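# Move the small desk carton onto the cabinet's third shelf

## Task

Take the smaller of the cartons on the desk and set it upright at the rear of the cabinet's third shelf, counting down from the top. It must sit behind the opened left door with its long side parallel to the back wall. Nothing else may be disturbed, and the robot must not fall over or be left leaning, or the task fails.

## Robot and tools

ROBOT. The base can drive in any direction and carries a column about 1.7 m tall. A carriage rides up and down the column (lift_m, 0 to 1 m) and holds two six-joint arms, each ending in a five-finger hand. The arm bases sit about 0.57 m + lift_m above the floor, and carriage parts hang about 0.15 m lower. A hand point reaches 0.78 m from its shoulder but only about 0.4 m below its arm base. Parked, each arm's joints 1 to 6 are 0, 0.05, 0.05, 1.45, 0, 0. There are three cameras. carriage_camera looks forward and about 20 degrees down. left_wrist_camera and right_wrist_camera sit on the little-finger side of each wrist and look at that hand's point.

FRAMES. All positions are in metres. The base frame has its origin on the floor under the base centre, with x forward, y left and z up. The left_hand and right_hand readings give each hand point in this frame. The hand point is 0.045 m in front of the palm, and its +z runs along the straight fingers. base_odometry is in the frame the base had at the scene's start. It only counts wheel turns, so slip shows up as travel. Heading is in rad, left positive, from -3.142 to 3.142.

move. This runs one action and returns the state, plus images from the cameras listed in "cameras". A call with no action just reports. The action can contain any of the following.
- base: an object with exactly one key, and it is an offset from where the base last reported itself. translate_m moves forward when positive, -2 to 2 m. strafe_m moves left when positive, -2 to 2 m. rotate_rad turns counter-clockwise when positive, -6.3 to 6.3 rad.
- joints: an object mapping joint names to absolute targets, one number each. Any joint can be left out.
- lift_m: 0 to 1 m.
- <side>_joint1_rad to <side>_joint6_rad, in rad, with side being left or right. Joint 1 turns the arm about the vertical (-2.617 to 3.054; 0 is forward, positive is left). Joint 2 is the shoulder (0 to 3.141; 0 is back and level, 1.57 is upright, 3.14 is forward). Joint 3 is the elbow (0 to 3.141; 0 is folded, 3.14 is straight). Joint 4 is wrist pitch (-1.57 to 1.57; positive raises the fingertips). Joint 5 is wrist yaw (-1.57 to 1.57; positive swings the fingertips right). Joint 6 is hand roll (-2.094 to 2.094; positive is clockwise as seen from the forearm).
- Hand keys, each -1 to 1: <side>_hand_little, _ring, _middle, _index, _thumb_bend (+1 straight, -1 curled) and _thumb_turn (+1 beside the palm, -1 opposite the fingers).
- <side>_hand_force_limit (-1 to 1) is a setting, not a motion. It maps linearly to 0 to 10 N at the fingertip, or 0 to 15 N for the thumb. It starts at 0.
- <side>_hand_speed (-0.96 to 1) is also a setting. It starts at -0.8. For a gentle grip, use -0.94 or lower.
- speeds: top speeds for this action only. translate_m and strafe_m take 0.02 to 0.5 m/s. rotate_rad takes 0.05 to 1.57 rad/s. lift_m takes 0.08 to 0.27 m/s.
- min_time_s: the shortest duration of each arm motion, 0.1 to 8 s. A value of 2 or more keeps the hand closer to a straight path. Setting it too short makes the move faster and can overshoot.
- blocking: true, or left out, waits until everything is at rest. false returns after about 0.5 s while motion continues.
One action lasts at most about 14 to 15 s. A call with an unknown key is invalid. A value out of range is refused, and a refusal cancels the later move, wait and finished_scene calls in the same reply.

OTHER TOOLS. wait(seconds 0 to 10, cameras) lets time pass and returns early once earlier moves have settled. stop(cameras) brakes every running motion; the base coasts a little first. zoom_image(camera, region [x0,y0,x1,y1] in pixels from the top-left corner, at most 504 by 504) enlarges part of that camera's latest image. show_instructions shows the reference pages. finished_scene(scene 1) ends the scene for good, and the carton must then stay in place.

RESULTS. base_status and joint_status give one word per commanded motion:
- moving: still running.
- done: reached the target. For the base this only means the wheels turned that far.
- off_target: at rest short of the target and possibly still pushing.
- contact_stop or time_out: an unplanned stop. The motion then holds where it stopped, and later calls in that reply do not run.
- not_followed: the arm command was withheld because it would bring the arms too close. To recover, send one arm its current readings with joint 1 turned away from the other arm, then do the other arm in a later action.
- stopped: braked by stop.
- limit_stop_at_motor_heat: held by a heat stop.
The "move" line shows done or the worst status. The "pictures" line lists the images in order. on_its_own reports things the robot did without being commanded. <side>_hand_stopped_by lists six words, for little, ring, middle, index, thumb_bend and thumb_turn: moving, target, force, stalled or fault. <side>_<motor>_load_n is the fingertip force in N, positive when the finger is pushed open; if it falls to about 0, the grip is lost. motor_effort is a percentage of maximum, with the peak in brackets; a lift effort that keeps falling as the lift descends means a hand is resting on something. Joint torques are in N m. The Motor temperatures line gives one value per joint; a MOTOR HOT line appears at 75 °C, and at 100 °C the arm goes limp for 30 to 60 s.

GRIPPING. A finger motor only starts when its target changes. It closes until it reaches the target or the force limit, then locks. To squeeze harder, raise the limit and send a target further closed than the current reading. With the thumb turned in front of the palm, the hand can wrap objects about 0.035 to 0.065 m thick.

CAUTIONS. Hand readings are often too high, and a loaded hand sags 7 to 25 cm. Arms have no contact stop and keep pressing, which heats them. Park arms that are idle. The arms must never strike or squeeze each other. The robot tips more easily with a high carriage, outstretched or loaded arms, sudden stops, or when pushing and pulling. Never back the column under a table edge. After a contact stop, move about 0.2 m back the way you came. Don't drop the carton, slam things, hit furniture hard, or knock anything over.

Each tool is called after ">>>" as a command line: name --argument value for each argument, lists and objects as JSON in quotes; but a table of rows of numbers goes row by row, as --pt "numbers of a row", without its own name.

Reference images:

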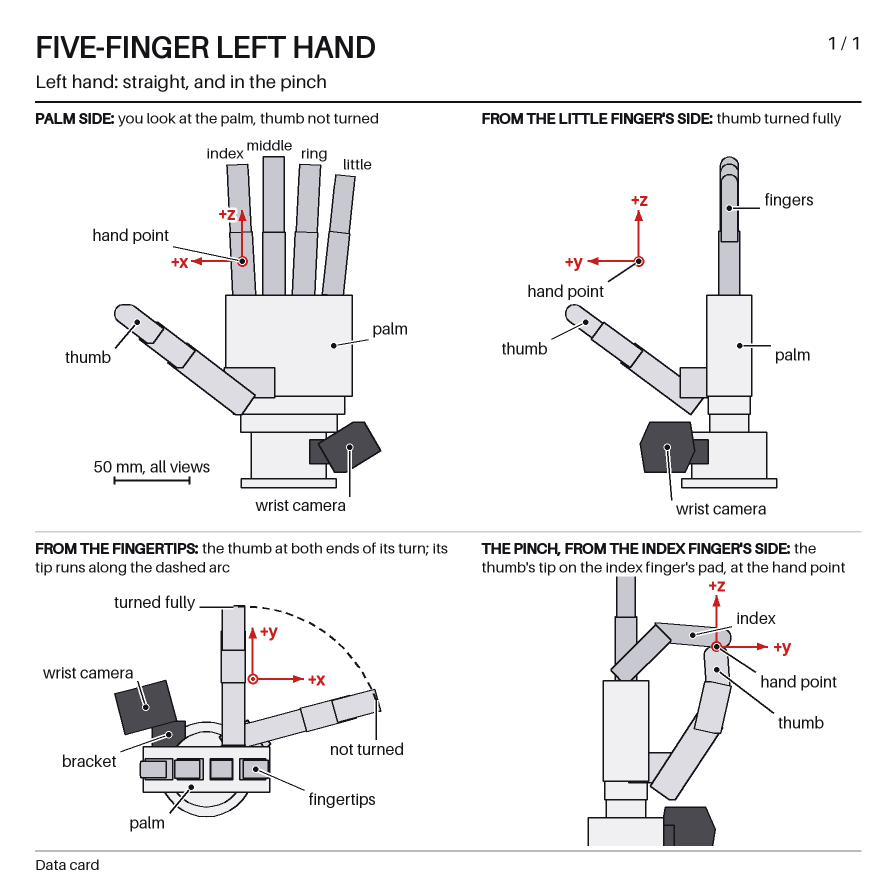

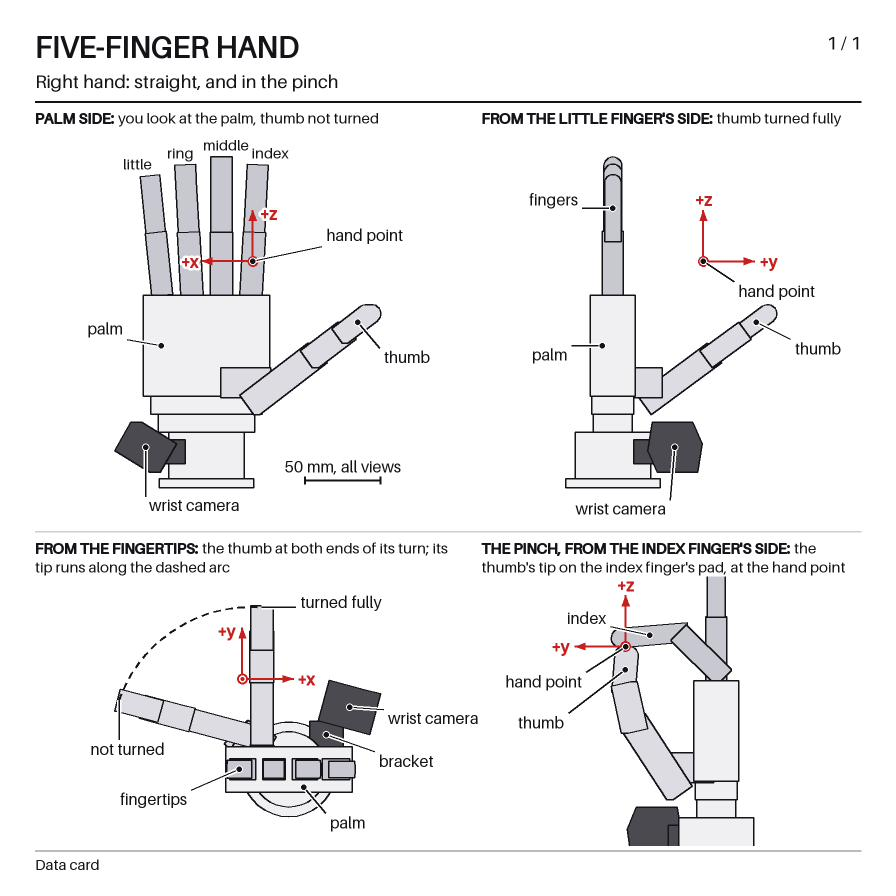

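## Session

>>> move

Scene clock: 0.00 s.
Joint torques (N m): no reading
Motor temperatures (°C): left_arm=[22 29 28 32 24 24] | right_arm=[23 28 31 30 24 21]
base_odometry: x=+0.000 y=+0.000 heading=+0.000
base_status: not commanded
joint_positions: lift_m=+0.300 left_joint1_rad=+0.002 left_joint2_rad=+0.045 left_joint3_rad=+0.046 left_joint4_rad=+1.484 left_joint5_rad=-0.031 left_joint6_rad=-0.019 right_joint1_rad=-0.018 right_joint2_rad=+0.037 right_joint3_rad=+0.041 right_joint4_rad=+1.413 right_joint5_rad=+0.008 right_joint6_rad=-0.035 left_hand_little=+1.000 left_hand_ring=+1.000 left_hand_middle=+1.000 left_hand_index=+1.000 left_hand_thumb_turn=+1.000 left_hand_thumb_bend=+1.000 left_hand_force_limit=+0.000 left_hand_speed=-0.800 right_hand_little=+1.000 right_hand_ring=+1.000 right_hand_middle=+1.000 right_hand_index=+1.000 right_hand_thumb_turn=+1.000 right_hand_thumb_bend=+1.000 right_hand_force_limit=+0.000 right_hand_speed=-0.800
joint_status: not commanded
left_hand_stopped_by: target,target,target,target,target,target
right_hand_stopped_by: target,target,target,target,target,target
left_little_load_n: 0.0
left_ring_load_n: 0.0
left_middle_load_n: 0.0
left_index_load_n: 0.0
left_thumb_bend_load_n: 0.0
left_thumb_turn_load_n: 0.0
right_little_load_n: 0.0
right_ring_load_n: 0.0
right_middle_load_n: 0.0
right_index_load_n: 0.0
right_thumb_bend_load_n: 0.0
right_thumb_turn_load_n: 0.0
motor_effort: lift_m=+23 drive_wheels=-2
left_hand: x=+0.3017 y=+0.2871 z=+1.3408 quat_wxyz=(+0.701, -0.041, +0.019, -0.712) (m; base frame)
right_hand: x=+0.3213 y=-0.2875 z=+1.3324 quat_wxyz=(+0.686, -0.052, +0.057, -0.724) (m; base frame)
pictures: carriage_camera, left_wrist_camera, right_wrist_camera
Images, in order (width x height): carriage_camera 896x504, left_wrist_camera 896x504, right_wrist_camera 896x504.

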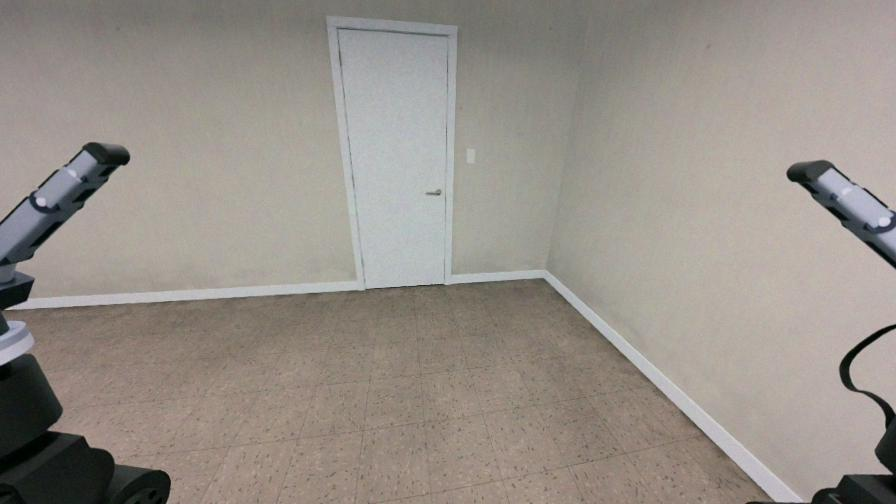

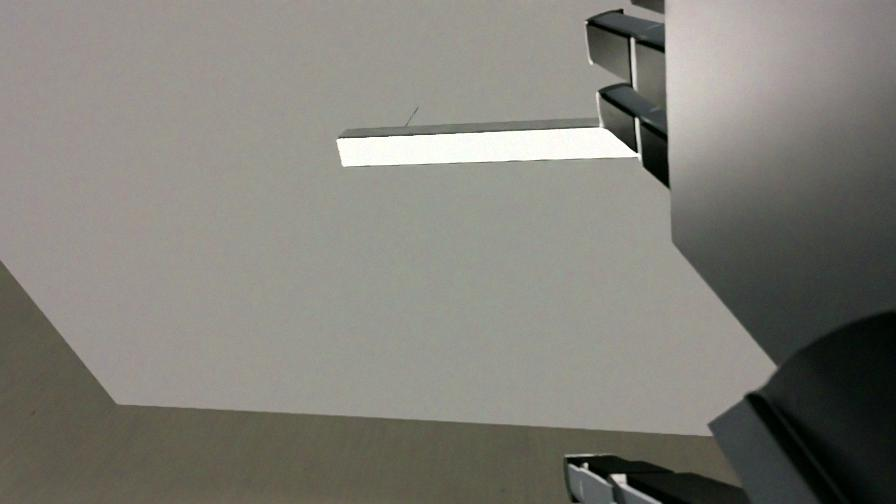

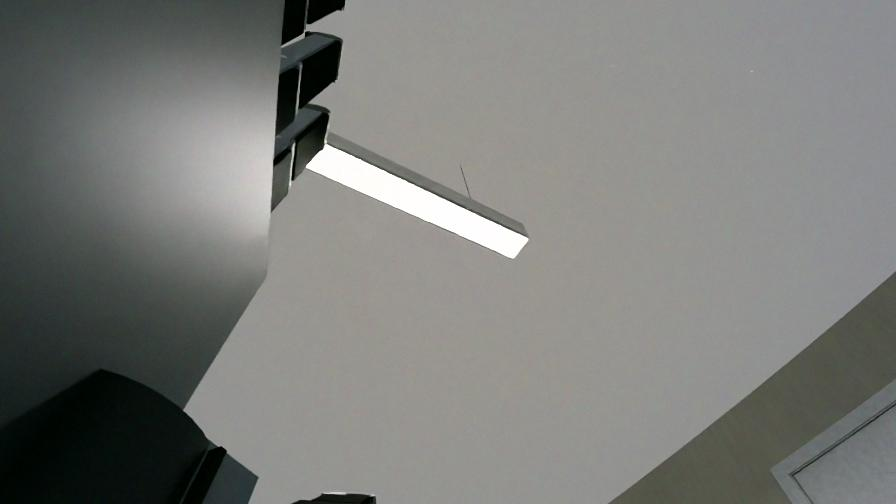

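>>> move --base '{"rotate_rad": 1.2}' --cameras '["carriage_camera"]'

>>> move --base '{"rotate_rad": 1.2}' --cameras '["carriage_camera"]'

>>> move --base '{"rotate_rad": 1.2}' --cameras '["carriage_camera"]'

>>> move --base '{"rotate_rad": 1.2}' --cameras '["carriage_camera"]'

Scene clock: 6.40 s.
Joint torques (N m): left_arm=[0.35 3.26 5.89 -0.07 0.01 0] | right_arm=[-0.24 4.25 5.71 -0.02 0.02 -0.15]
move: done
base_odometry: x=+0.000 y=+0.000 heading=+1.200
base_status: done
joint_positions: lift_m=+0.300 left_joint1_rad=+0.002 left_joint2_rad=+0.045 left_joint3_rad=+0.046 left_joint4_rad=+1.484 left_joint5_rad=-0.031 left_joint6_rad=-0.019 right_joint1_rad=-0.018 right_joint2_rad=+0.037 right_joint3_rad=+0.041 right_joint4_rad=+1.412 right_joint5_rad=+0.008 right_joint6_rad=-0.035 left_hand_little=+1.000 left_hand_ring=+1.000 left_hand_middle=+1.000 left_hand_index=+1.000 left_hand_thumb_turn=+1.000 left_hand_thumb_bend=+1.000 left_hand_force_limit=+0.000 left_hand_speed=-0.800 right_hand_little=+1.000 right_hand_ring=+1.000 right_hand_middle=+1.000 right_hand_index=+1.000 right_hand_thumb_turn=+1.000 right_hand_thumb_bend=+1.000 right_hand_force_limit=+0.000 right_hand_speed=-0.800
joint_status: not commanded
left_hand_stopped_by: target,target,target,target,target,target
right_hand_stopped_by: target,target,target,target,target,target
left_little_load_n: 0.0
left_ring_load_n: 0.0
left_middle_load_n: 0.0
left_index_load_n: 0.0
left_thumb_bend_load_n: 0.0
left_thumb_turn_load_n: 0.0
right_little_load_n: 0.0
right_ring_load_n: 0.0
right_middle_load_n: 0.0
right_index_load_n: 0.0
right_thumb_bend_load_n: 0.0
right_thumb_turn_load_n: 0.0
motor_effort: lift_m=+23(25) drive_wheels=+1(6)
left_hand: x=+0.3018 y=+0.2871 z=+1.3408 quat_wxyz=(+0.701, -0.042, +0.019, -0.712) (m; base frame)
right_hand: x=+0.3215 y=-0.2875 z=+1.3323 quat_wxyz=(+0.686, -0.052, +0.057, -0.724) (m; base frame)
pictures: carriage_camera
Images, in order (width x height): carriage_camera 896x504.

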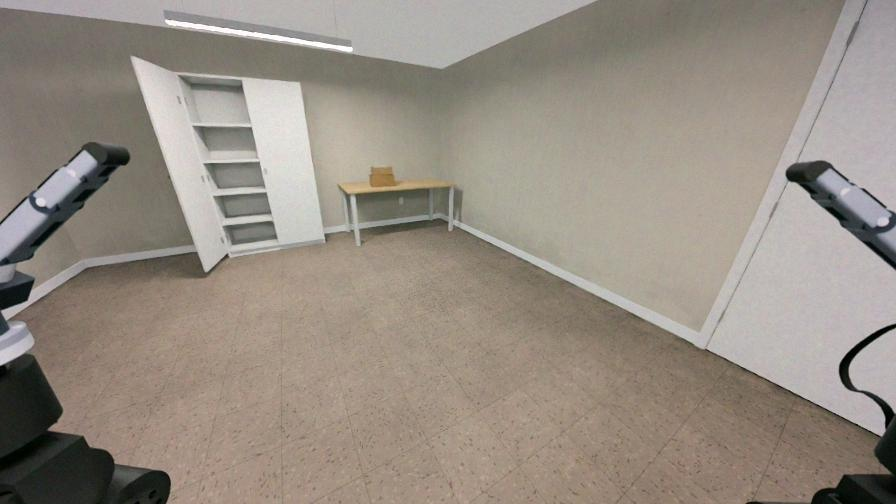

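Scene clock: 9.17 s.
Joint torques (N m): left_arm=[0.09 3.14 5.93 -0.06 -0.04 -0.05] | right_arm=[-0.36 4 5.97 -0.03 -0.01 -0.19]
move: done
base_odometry: x=+0.000 y=+0.000 heading=+2.399
base_status: done
joint_positions: lift_m=+0.300 left_joint1_rad=+0.002 left_joint2_rad=+0.045 left_joint3_rad=+0.046 left_joint4_rad=+1.484 left_joint5_rad=-0.031 left_joint6_rad=-0.019 right_joint1_rad=-0.018 right_joint2_rad=+0.037 right_joint3_rad=+0.041 right_joint4_rad=+1.412 right_joint5_rad=+0.008 right_joint6_rad=-0.035 left_hand_little=+1.000 left_hand_ring=+1.000 left_hand_middle=+1.000 left_hand_index=+1.000 left_hand_thumb_turn=+1.000 left_hand_thumb_bend=+1.000 left_hand_force_limit=+0.000 left_hand_speed=-0.800 right_hand_little=+1.000 right_hand_ring=+1.000 right_hand_middle=+1.000 right_hand_index=+1.000 right_hand_thumb_turn=+1.000 right_hand_thumb_bend=+1.000 right_hand_force_limit=+0.000 right_hand_speed=-0.800
joint_status: not commanded
left_hand_stopped_by: target,target,target,target,target,target
right_hand_stopped_by: target,target,target,target,target,target
left_little_load_n: 0.0
left_ring_load_n: 0.0
left_middle_load_n: 0.0
left_index_load_n: 0.0
left_thumb_bend_load_n: 0.0
left_thumb_turn_load_n: 0.0
right_little_load_n: 0.0
right_ring_load_n: 0.0
right_middle_load_n: 0.0
right_index_load_n: 0.0
right_thumb_bend_load_n: 0.0
right_thumb_turn_load_n: 0.5
motor_effort: lift_m=+24(25) drive_wheels=+1(6)
left_hand: x=+0.3019 y=+0.2871 z=+1.3408 quat_wxyz=(+0.701, -0.042, +0.019, -0.712) (m; base frame)
right_hand: x=+0.3216 y=-0.2875 z=+1.3322 quat_wxyz=(+0.686, -0.052, +0.057, -0.724) (m; base frame)
pictures: carriage_camera
Images, in order (width x height): carriage_camera 896x504.

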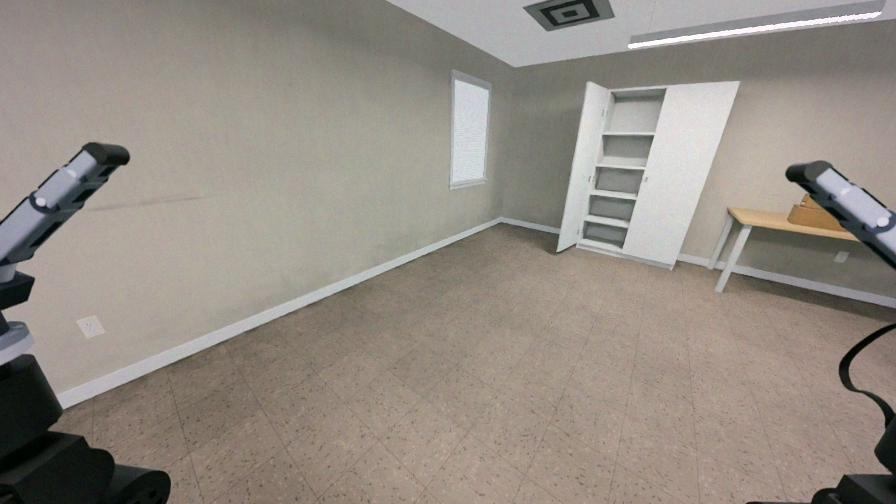

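Scene clock: 11.93 s.
Joint torques (N m): left_arm=[0.35 3.36 5.97 -0.06 -0.05 -0.01] | right_arm=[-0.28 4.11 5.97 0.01 -0.02 -0.16]
move: done
base_odometry: x=+0.000 y=+0.000 heading=-2.684
base_status: done
joint_positions: lift_m=+0.300 left_joint1_rad=+0.002 left_joint2_rad=+0.045 left_joint3_rad=+0.046 left_joint4_rad=+1.484 left_joint5_rad=-0.031 left_joint6_rad=-0.019 right_joint1_rad=-0.018 right_joint2_rad=+0.037 right_joint3_rad=+0.041 right_joint4_rad=+1.412 right_joint5_rad=+0.008 right_joint6_rad=-0.035 left_hand_little=+1.000 left_hand_ring=+1.000 left_hand_middle=+1.000 left_hand_index=+1.000 left_hand_thumb_turn=+1.000 left_hand_thumb_bend=+1.000 left_hand_force_limit=+0.000 left_hand_speed=-0.800 right_hand_little=+1.000 right_hand_ring=+1.000 right_hand_middle=+1.000 right_hand_index=+1.000 right_hand_thumb_turn=+1.000 right_hand_thumb_bend=+1.000 right_hand_force_limit=+0.000 right_hand_speed=-0.800
joint_status: not commanded
left_hand_stopped_by: target,target,target,target,target,target
right_hand_stopped_by: target,target,target,target,target,target
left_little_load_n: 0.0
left_ring_load_n: 0.0
left_middle_load_n: 0.0
left_index_load_n: 0.0
left_thumb_bend_load_n: 0.0
left_thumb_turn_load_n: 0.0
right_little_load_n: 0.0
right_ring_load_n: 0.0
right_middle_load_n: 0.0
right_index_load_n: 0.0
right_thumb_bend_load_n: 0.0
right_thumb_turn_load_n: 0.0
motor_effort: lift_m=+24(25) drive_wheels=+1(6)
left_hand: x=+0.3019 y=+0.2871 z=+1.3408 quat_wxyz=(+0.701, -0.042, +0.019, -0.712) (m; base frame)
right_hand: x=+0.3216 y=-0.2875 z=+1.3322 quat_wxyz=(+0.686, -0.052, +0.057, -0.724) (m; base frame)
pictures: carriage_camera
Images, in order (width x height): carriage_camera 896x504.

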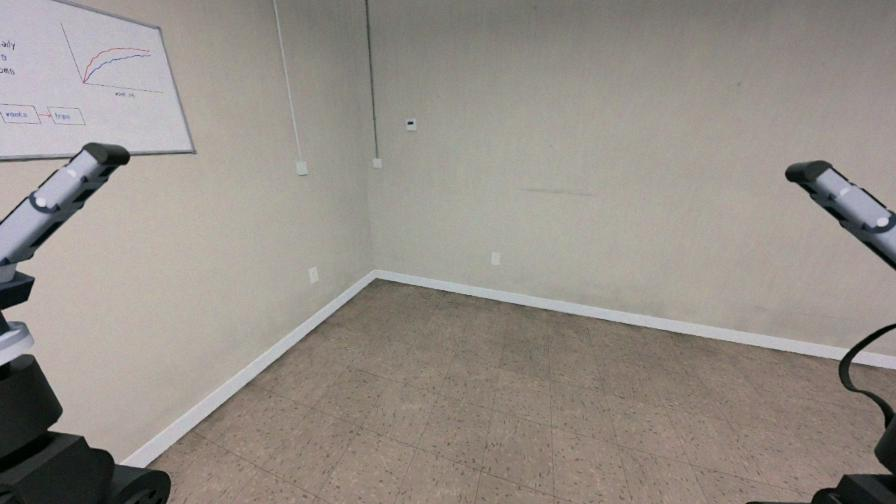

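Scene clock: 14.70 s.
Joint torques (N m): left_arm=[0.18 3.3 5.96 -0.08 0 -0.07] | right_arm=[-0.12 4.01 5.87 0.01 -0.03 -0.13]
move: done
base_odometry: x=+0.000 y=+0.000 heading=-1.484
base_status: done
joint_positions: lift_m=+0.300 left_joint1_rad=+0.002 left_joint2_rad=+0.045 left_joint3_rad=+0.046 left_joint4_rad=+1.484 left_joint5_rad=-0.031 left_joint6_rad=-0.019 right_joint1_rad=-0.018 right_joint2_rad=+0.037 right_joint3_rad=+0.041 right_joint4_rad=+1.411 right_joint5_rad=+0.008 right_joint6_rad=-0.035 left_hand_little=+1.000 left_hand_ring=+1.000 left_hand_middle=+1.000 left_hand_index=+1.000 left_hand_thumb_turn=+1.000 left_hand_thumb_bend=+1.000 left_hand_force_limit=+0.000 left_hand_speed=-0.800 right_hand_little=+1.000 right_hand_ring=+1.000 right_hand_middle=+1.000 right_hand_index=+1.000 right_hand_thumb_turn=+1.000 right_hand_thumb_bend=+1.000 right_hand_force_limit=+0.000 right_hand_speed=-0.800
joint_status: not commanded
left_hand_stopped_by: target,target,target,target,target,target
right_hand_stopped_by: target,target,target,target,target,target
left_little_load_n: 0.0
left_ring_load_n: 0.0
left_middle_load_n: 0.0
left_index_load_n: 0.0
left_thumb_bend_load_n: 0.0
left_thumb_turn_load_n: 0.0
right_little_load_n: 0.0
right_ring_load_n: 0.0
right_middle_load_n: 0.0
right_index_load_n: 0.0
right_thumb_bend_load_n: 0.0
right_thumb_turn_load_n: 0.0
motor_effort: lift_m=+23(26) drive_wheels=+1(6)
left_hand: x=+0.3019 y=+0.2871 z=+1.3408 quat_wxyz=(+0.701, -0.042, +0.019, -0.712) (m; base frame)
right_hand: x=+0.3216 y=-0.2875 z=+1.3322 quat_wxyz=(+0.686, -0.052, +0.057, -0.724) (m; base frame)
pictures: carriage_camera
Images, in order (width x height): carriage_camera 896x504.

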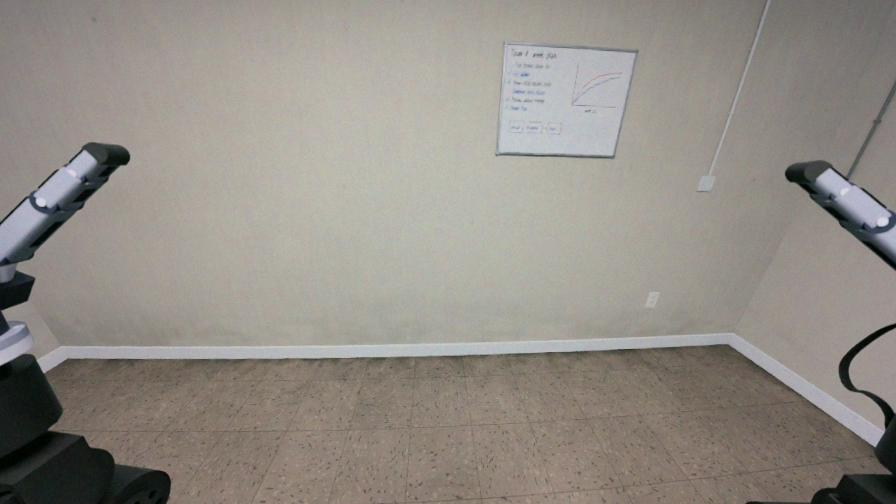

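>>> move --base '{"rotate_rad": 3.05}' --cameras '["carriage_camera"]'

>>> zoom_image --camera "carriage_camera" --region '[200, 30, 650, 280]'

Scene clock: 20.70 s.
Joint torques (N m): left_arm=[0.14 3.36 5.98 -0.01 0.06 -0.03] | right_arm=[-0.14 4.01 5.86 0.05 0 -0.14]
move: done
base_odometry: x=+0.000 y=+0.000 heading=+1.565
base_status: done
joint_positions: lift_m=+0.300 left_joint1_rad=+0.002 left_joint2_rad=+0.045 left_joint3_rad=+0.046 left_joint4_rad=+1.479 left_joint5_rad=-0.031 left_joint6_rad=-0.019 right_joint1_rad=-0.018 right_joint2_rad=+0.037 right_joint3_rad=+0.041 right_joint4_rad=+1.408 right_joint5_rad=+0.008 right_joint6_rad=-0.035 left_hand_little=+1.000 left_hand_ring=+1.000 left_hand_middle=+1.000 left_hand_index=+1.000 left_hand_thumb_turn=+1.000 left_hand_thumb_bend=+1.000 left_hand_force_limit=+0.000 left_hand_speed=-0.800 right_hand_little=+1.000 right_hand_ring=+1.000 right_hand_middle=+1.000 right_hand_index=+1.000 right_hand_thumb_turn=+1.000 right_hand_thumb_bend=+1.000 right_hand_force_limit=+0.000 right_hand_speed=-0.800
joint_status: not commanded
left_hand_stopped_by: target,target,target,target,target,target
right_hand_stopped_by: target,target,target,target,target,target
left_little_load_n: 0.0
left_ring_load_n: 0.0
left_middle_load_n: 0.0
left_index_load_n: 0.0
left_thumb_bend_load_n: 0.0
left_thumb_turn_load_n: 0.0
right_little_load_n: 0.0
right_ring_load_n: 0.0
right_middle_load_n: 0.0
right_index_load_n: 0.0
right_thumb_bend_load_n: 0.5
right_thumb_turn_load_n: 0.0
motor_effort: lift_m=+23(26) drive_wheels=+2(7)
left_hand: x=+0.3032 y=+0.2871 z=+1.3403 quat_wxyz=(+0.701, -0.043, +0.021, -0.712) (m; base frame)
right_hand: x=+0.3224 y=-0.2875 z=+1.3319 quat_wxyz=(+0.686, -0.054, +0.058, -0.724) (m; base frame)
pictures: carriage_camera
Images, in order (width x height): carriage_camera 896x504.

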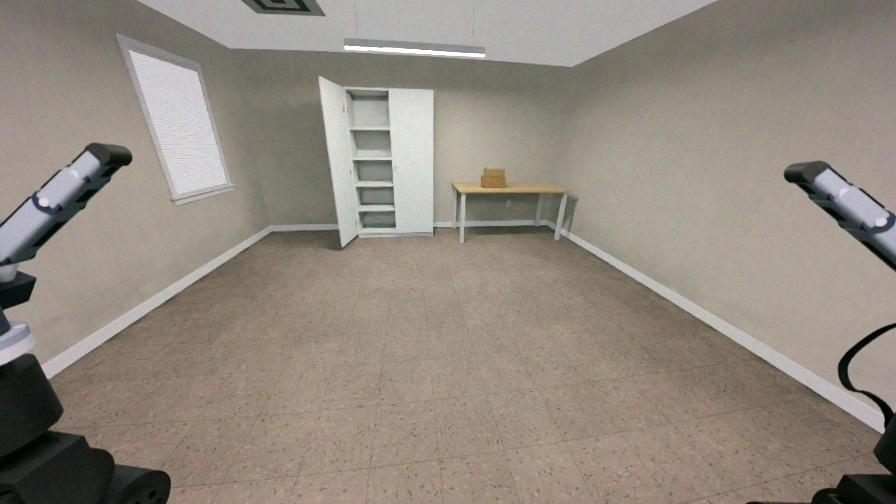

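Scaled by 1.120 from the camera's 896x504 image, which has a finer 1280x720 frame.

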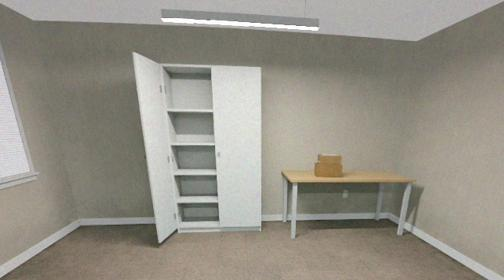

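>>> move --base '{"rotate_rad": 0.086}'

>>> move --base '{"translate_m": 2.0}'

>>> move --base '{"strafe_m": -0.9}' --cameras '["carriage_camera"]'

>>> zoom_image --camera "carriage_camera" --region '[300, 50, 700, 275]'

Scene clock: 31.30 s.
Joint torques (N m): left_arm=[0.08 3.37 6.08 -0.01 0.04 -0.01] | right_arm=[-0.31 4.12 5.93 0.03 0.02 -0.15]
move: done
base_odometry: x=+0.000 y=+0.000 heading=+1.651
base_status: done
joint_positions: lift_m=+0.300 left_joint1_rad=+0.002 left_joint2_rad=+0.045 left_joint3_rad=+0.046 left_joint4_rad=+1.481 left_joint5_rad=-0.031 left_joint6_rad=-0.019 right_joint1_rad=-0.018 right_joint2_rad=+0.037 right_joint3_rad=+0.041 right_joint4_rad=+1.409 right_joint5_rad=+0.008 right_joint6_rad=-0.035 left_hand_little=+1.000 left_hand_ring=+1.000 left_hand_middle=+1.000 left_hand_index=+1.000 left_hand_thumb_turn=+1.000 left_hand_thumb_bend=+1.000 left_hand_force_limit=+0.000 left_hand_speed=-0.800 right_hand_little=+1.000 right_hand_ring=+1.000 right_hand_middle=+1.000 right_hand_index=+1.000 right_hand_thumb_turn=+1.000 right_hand_thumb_bend=+1.000 right_hand_force_limit=+0.000 right_hand_speed=-0.800
joint_status: not commanded
left_hand_stopped_by: target,target,target,target,target,target
right_hand_stopped_by: target,target,target,target,target,target
left_little_load_n: 0.0
left_ring_load_n: 0.0
left_middle_load_n: 0.0
left_index_load_n: 0.0
left_thumb_bend_load_n: 0.0
left_thumb_turn_load_n: 0.0
right_little_load_n: 0.0
right_ring_load_n: 0.0
right_middle_load_n: 0.0
right_index_load_n: 0.0
right_thumb_bend_load_n: 0.0
right_thumb_turn_load_n: 0.0
motor_effort: lift_m=+24(26) drive_wheels=+1(5)
left_hand: x=+0.3027 y=+0.2871 z=+1.3405 quat_wxyz=(+0.701, -0.043, +0.020, -0.712) (m; base frame)
right_hand: x=+0.3222 y=-0.2875 z=+1.3320 quat_wxyz=(+0.686, -0.053, +0.058, -0.724) (m; base frame)
pictures: none

Scene clock: 37.60 s.
Joint torques (N m): left_arm=[0.12 3.23 6 -0.04 0.04 -0.06] | right_arm=[-0.36 4.1 6.02 -0.02 0 -0.13]
move: done
base_odometry: x=-0.162 y=+1.993 heading=+1.652
base_status: done
joint_positions: lift_m=+0.300 left_joint1_rad=+0.002 left_joint2_rad=+0.045 left_joint3_rad=+0.046 left_joint4_rad=+1.481 left_joint5_rad=-0.031 left_joint6_rad=-0.019 right_joint1_rad=-0.018 right_joint2_rad=+0.037 right_joint3_rad=+0.041 right_joint4_rad=+1.412 right_joint5_rad=+0.008 right_joint6_rad=-0.035 left_hand_little=+1.000 left_hand_ring=+1.000 left_hand_middle=+1.000 left_hand_index=+1.000 left_hand_thumb_turn=+1.000 left_hand_thumb_bend=+1.000 left_hand_force_limit=+0.000 left_hand_speed=-0.800 right_hand_little=+1.000 right_hand_ring=+1.000 right_hand_middle=+1.000 right_hand_index=+1.000 right_hand_thumb_turn=+1.000 right_hand_thumb_bend=+1.000 right_hand_force_limit=+0.000 right_hand_speed=-0.800
joint_status: not commanded
left_hand_stopped_by: target,target,target,target,target,target
right_hand_stopped_by: target,target,target,target,target,target
left_little_load_n: 0.0
left_ring_load_n: 0.0
left_middle_load_n: 0.0
left_index_load_n: 0.0
left_thumb_bend_load_n: 0.0
left_thumb_turn_load_n: 0.0
right_little_load_n: 0.0
right_ring_load_n: 0.0
right_middle_load_n: 0.0
right_index_load_n: 0.0
right_thumb_bend_load_n: 0.0
right_thumb_turn_load_n: 0.0
motor_effort: lift_m=+23(25) drive_wheels=-7(12)
left_hand: x=+0.3025 y=+0.2871 z=+1.3406 quat_wxyz=(+0.701, -0.042, +0.020, -0.712) (m; base frame)
right_hand: x=+0.3215 y=-0.2875 z=+1.3323 quat_wxyz=(+0.686, -0.052, +0.057, -0.724) (m; base frame)
pictures: none

Scene clock: 41.70 s.
Joint torques (N m): left_arm=[0.14 3.32 5.79 -0.04 0.01 -0.07] | right_arm=[-0.4 4.16 5.87 0 -0.01 -0.13]
move: done
base_odometry: x=+0.735 y=+2.067 heading=+1.652
base_status: done
joint_positions: lift_m=+0.300 left_joint1_rad=+0.003 left_joint2_rad=+0.045 left_joint3_rad=+0.046 left_joint4_rad=+1.481 left_joint5_rad=-0.031 left_joint6_rad=-0.019 right_joint1_rad=-0.018 right_joint2_rad=+0.037 right_joint3_rad=+0.041 right_joint4_rad=+1.412 right_joint5_rad=+0.009 right_joint6_rad=-0.035 left_hand_little=+1.000 left_hand_ring=+1.000 left_hand_middle=+1.000 left_hand_index=+1.000 left_hand_thumb_turn=+1.000 left_hand_thumb_bend=+1.000 left_hand_force_limit=+0.000 left_hand_speed=-0.800 right_hand_little=+1.000 right_hand_ring=+1.000 right_hand_middle=+1.000 right_hand_index=+1.000 right_hand_thumb_turn=+1.000 right_hand_thumb_bend=+1.000 right_hand_force_limit=+0.000 right_hand_speed=-0.800
joint_status: not commanded
left_hand_stopped_by: target,target,target,target,target,target
right_hand_stopped_by: target,target,target,target,target,target
left_little_load_n: 0.5
left_ring_load_n: 0.0
left_middle_load_n: -0.5
left_index_load_n: 0.0
left_thumb_bend_load_n: 0.0
left_thumb_turn_load_n: 0.0
right_little_load_n: 0.0
right_ring_load_n: 0.0
right_middle_load_n: 0.0
right_index_load_n: 0.0
right_thumb_bend_load_n: 0.0
right_thumb_turn_load_n: 0.0
motor_effort: lift_m=+22(25) drive_wheels=-3(7)
left_hand: x=+0.3026 y=+0.2870 z=+1.3405 quat_wxyz=(+0.701, -0.042, +0.020, -0.712) (m; base frame)
right_hand: x=+0.3216 y=-0.2876 z=+1.3323 quat_wxyz=(+0.686, -0.052, +0.057, -0.724) (m; base frame)
pictures: carriage_camera
Images, in order (width x height): carriage_camera 896x504.

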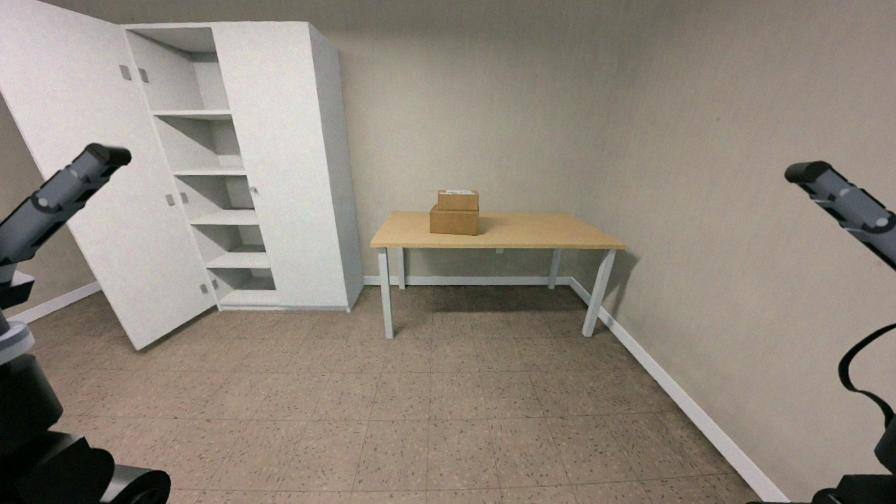

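Scaled by 1.260 from the camera's 896x504 image, which has a finer 1280x720 frame.

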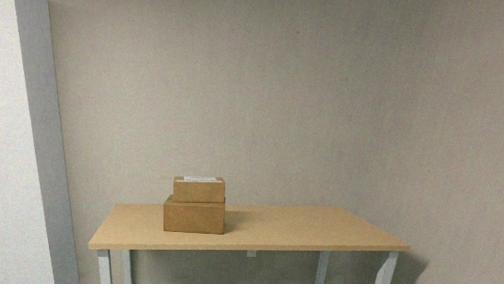

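>>> move --base '{"translate_m": 1.05}' --cameras '["carriage_camera"]'

>>> zoom_image --camera "carriage_camera" --region '[300, 150, 650, 350]'

Scene clock: 62.97 s.
Joint torques (N m): left_arm=[0.28 3.18 5.9 -0.11 0.01 -0.02] | right_arm=[-0.46 4.12 5.94 -0.02 0 -0.16]
move: done
base_odometry: x=+0.650 y=+3.113 heading=+1.652
base_status: done
joint_positions: lift_m=+0.300 left_joint1_rad=+0.003 left_joint2_rad=+0.045 left_joint3_rad=+0.046 left_joint4_rad=+1.483 left_joint5_rad=-0.031 left_joint6_rad=-0.019 right_joint1_rad=-0.018 right_joint2_rad=+0.037 right_joint3_rad=+0.041 right_joint4_rad=+1.412 right_joint5_rad=+0.009 right_joint6_rad=-0.035 left_hand_little=+1.000 left_hand_ring=+1.000 left_hand_middle=+1.000 left_hand_index=+1.000 left_hand_thumb_turn=+1.000 left_hand_thumb_bend=+1.000 left_hand_force_limit=+0.000 left_hand_speed=-0.800 right_hand_little=+1.000 right_hand_ring=+1.000 right_hand_middle=+1.000 right_hand_index=+1.000 right_hand_thumb_turn=+1.000 right_hand_thumb_bend=+1.000 right_hand_force_limit=+0.000 right_hand_speed=-0.800
joint_status: not commanded
left_hand_stopped_by: target,target,target,target,target,target
right_hand_stopped_by: target,target,target,target,target,target
left_little_load_n: 0.0
left_ring_load_n: 0.0
left_middle_load_n: 0.0
left_index_load_n: 0.0
left_thumb_bend_load_n: 0.0
left_thumb_turn_load_n: 0.0
right_little_load_n: 0.0
right_ring_load_n: 0.0
right_middle_load_n: 0.0
right_index_load_n: 0.0
right_thumb_bend_load_n: 0.0
right_thumb_turn_load_n: 0.0
motor_effort: lift_m=+25(26) drive_wheels=-4(7)
left_hand: x=+0.3022 y=+0.2870 z=+1.3407 quat_wxyz=(+0.701, -0.042, +0.019, -0.712) (m; base frame)
right_hand: x=+0.3215 y=-0.2876 z=+1.3323 quat_wxyz=(+0.686, -0.052, +0.057, -0.724) (m; base frame)
pictures: carriage_camera
Images, in order (width x height): carriage_camera 896x504.

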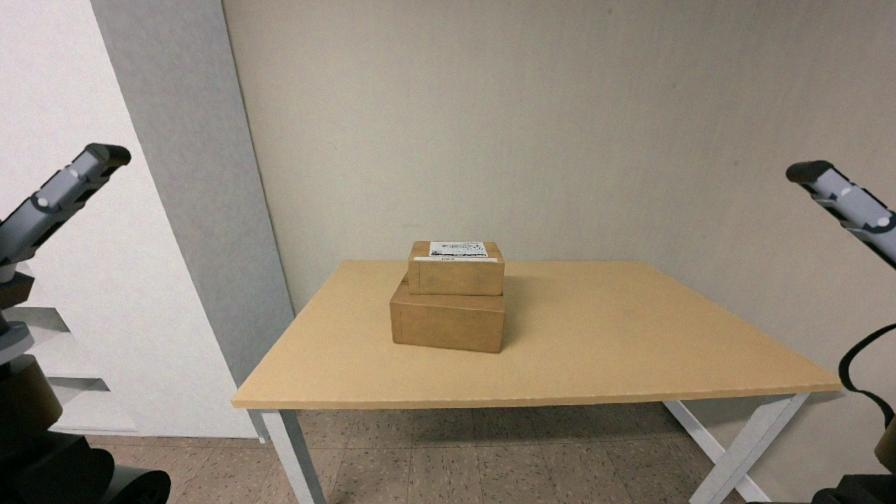

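Scaled by 1.440 from the camera's 896x504 image, which has a finer 1280x720 frame.

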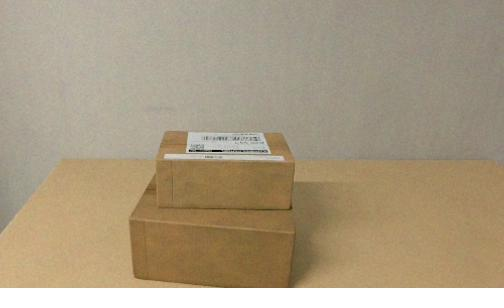

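>>> move --joints '{"lift_m": 0.4, "left_joint1_rad": 0, "left_joint2_rad": 2.4, "left_joint3_rad": 1.08, "left_joint4_rad": 1.11, "left_joint5_rad": 0, "left_joint6_rad": -1.57, "right_joint1_rad": 0, "right_joint2_rad": 2.4, "right_joint3_rad": 1.08, "right_joint4_rad": 1.11, "right_joint5_rad": 0, "right_joint6_rad": 1.57}' --min_time_s 3 --cameras '["all"]'

Scene clock: 128.83 s.
Joint torques (N m): left_arm=[0.05 -8.51 6.89 2.34 0.17 -0.14] | right_arm=[0.59 -11.21 7.65 2.34 -0.08 -0.02]
move: done
base_odometry: x=+0.650 y=+3.113 heading=+1.652
base_status: not commanded
joint_positions: lift_m=+0.400 left_joint1_rad=+0.003 left_joint2_rad=+2.388 left_joint3_rad=+1.054 left_joint4_rad=+1.108 left_joint5_rad=-0.015 left_joint6_rad=-1.561 right_joint1_rad=-0.008 right_joint2_rad=+2.393 right_joint3_rad=+1.050 right_joint4_rad=+1.101 right_joint5_rad=+0.009 right_joint6_rad=+1.560 left_hand_little=+1.000 left_hand_ring=+1.000 left_hand_middle=+1.000 left_hand_index=+1.000 left_hand_thumb_turn=+1.000 left_hand_thumb_bend=+1.000 left_hand_force_limit=+0.000 left_hand_speed=-0.800 right_hand_little=+1.000 right_hand_ring=+1.000 right_hand_middle=+1.000 right_hand_index=+1.000 right_hand_thumb_turn=+1.000 right_hand_thumb_bend=+1.000 right_hand_force_limit=+0.000 right_hand_speed=-0.800
joint_status: all done
left_hand_stopped_by: target,target,target,target,target,target
right_hand_stopped_by: target,target,target,target,target,target
left_little_load_n: 0.0
left_ring_load_n: 0.0
left_middle_load_n: 0.0
left_index_load_n: 0.0
left_thumb_bend_load_n: 0.0
left_thumb_turn_load_n: -0.5
right_little_load_n: 0.5
right_ring_load_n: 0.0
right_middle_load_n: -0.5
right_index_load_n: 0.0
right_thumb_bend_load_n: 0.0
right_thumb_turn_load_n: -0.5
motor_effort: lift_m=+22(33) drive_wheels=-4(5)
left_hand: x=+0.8157 y=+0.2568 z=+1.0313 quat_wxyz=(+0.010, -0.782, -0.002, -0.623) (m; base frame)
right_hand: x=+0.8141 y=-0.2584 z=+1.0254 quat_wxyz=(+0.617, +0.001, +0.787, -0.009) (m; base frame)
pictures: carriage_camera, left_wrist_camera, right_wrist_camera
Images, in order (width x height): carriage_camera 896x504, left_wrist_camera 896x504, right_wrist_camera 896x504.

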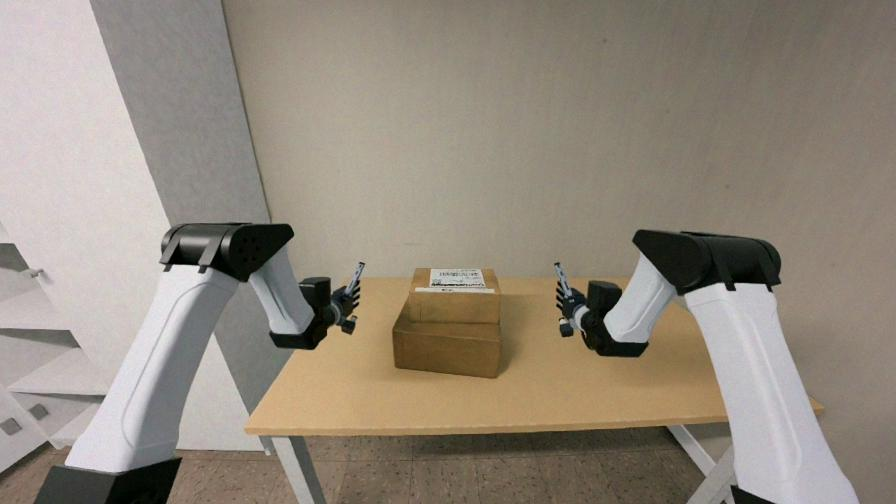

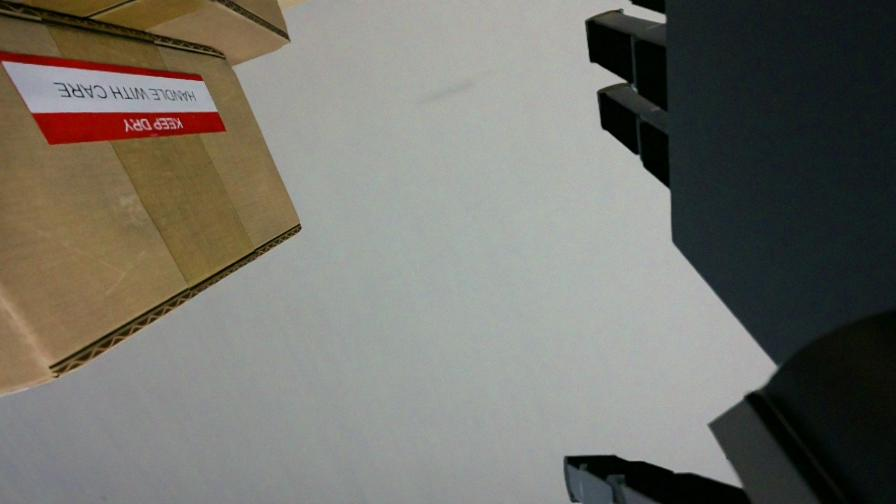

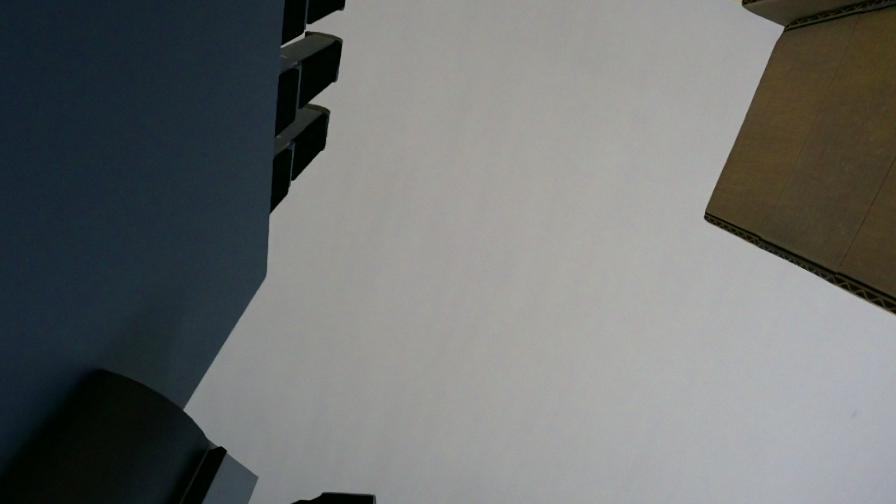

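>>> zoom_image --camera "carriage_camera" --region '[260, 220, 520, 400]'

Scaled by 1.938 from the camera's 896x504 image, which has a finer 1280x720 frame.

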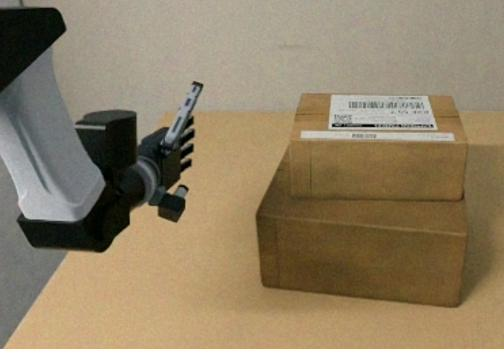

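>>> move --base '{"translate_m": 0.13}' --speeds '{"translate_m": 0.15}' --cameras '["all"]'

>>> zoom_image --camera "carriage_camera" --region '[260, 220, 640, 440]'

Scene clock: 173.30 s.
Joint torques (N m): left_arm=[-0.08 -8.4 6.93 2.33 0.13 -0.16] | right_arm=[0.21 -11.23 7.61 2.36 -0.06 -0.06]
Motor temperatures (°C): left_arm=[22 35 32 36 22 23] | right_arm=[22 36 35 34 22 19]
move: done
base_odometry: x=+0.640 y=+3.243 heading=+1.651
base_status: done
joint_positions: lift_m=+0.400 left_joint1_rad=+0.003 left_joint2_rad=+2.388 left_joint3_rad=+1.054 left_joint4_rad=+1.108 left_joint5_rad=-0.014 left_joint6_rad=-1.562 right_joint1_rad=-0.006 right_joint2_rad=+2.393 right_joint3_rad=+1.050 right_joint4_rad=+1.101 right_joint5_rad=+0.009 right_joint6_rad=+1.562 left_hand_little=+1.000 left_hand_ring=+1.000 left_hand_middle=+1.000 left_hand_index=+1.000 left_hand_thumb_turn=+1.000 left_hand_thumb_bend=+1.000 left_hand_force_limit=+0.000 left_hand_speed=-0.800 right_hand_little=+1.000 right_hand_ring=+1.000 right_hand_middle=+1.000 right_hand_index=+1.000 right_hand_thumb_turn=+1.000 right_hand_thumb_bend=+1.000 right_hand_force_limit=+0.000 right_hand_speed=-0.800
joint_status: not commanded
left_hand_stopped_by: target,target,target,target,target,target
right_hand_stopped_by: target,target,target,target,target,target
left_little_load_n: 0.0
left_ring_load_n: 0.0
left_middle_load_n: 0.0
left_index_load_n: 0.0
left_thumb_bend_load_n: 0.0
left_thumb_turn_load_n: 0.0
right_little_load_n: 0.0
right_ring_load_n: 0.0
right_middle_load_n: 0.0
right_index_load_n: 0.0
right_thumb_bend_load_n: 0.0
right_thumb_turn_load_n: 0.0
motor_effort: lift_m=+23(25) drive_wheels=-4(7)
left_hand: x=+0.8157 y=+0.2568 z=+1.0312 quat_wxyz=(+0.009, -0.782, -0.002, -0.623) (m; base frame)
right_hand: x=+0.8141 y=-0.2578 z=+1.0255 quat_wxyz=(+0.617, +0.002, +0.787, -0.008) (m; base frame)
pictures: carriage_camera, left_wrist_camera, right_wrist_camera
Images, in order (width x height): carriage_camera 896x504, left_wrist_camera 896x504, right_wrist_camera 896x504.

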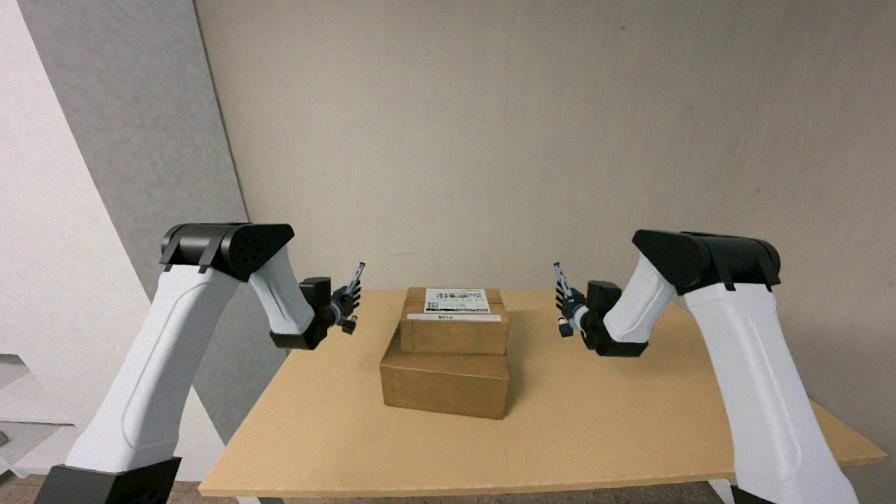

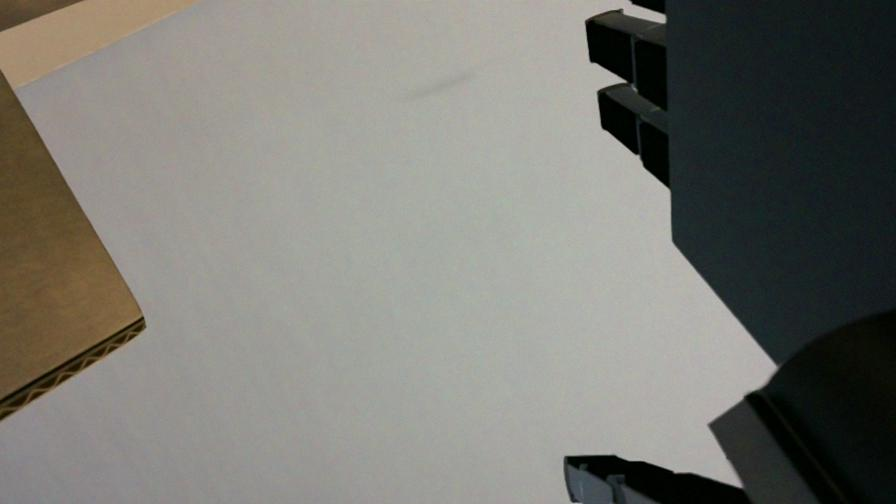

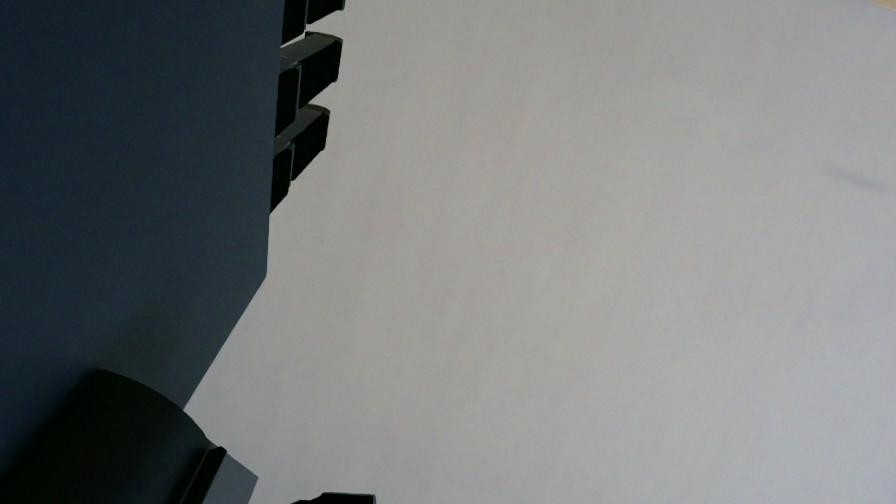

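Scaled by 1.326 from the camera's 896x504 image, which has a finer 1280x720 frame.

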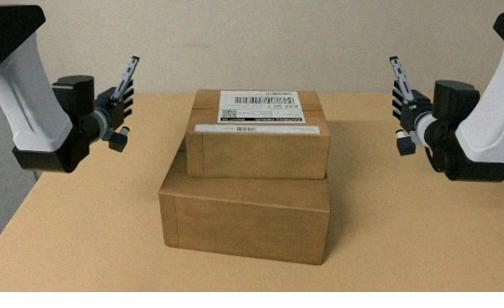

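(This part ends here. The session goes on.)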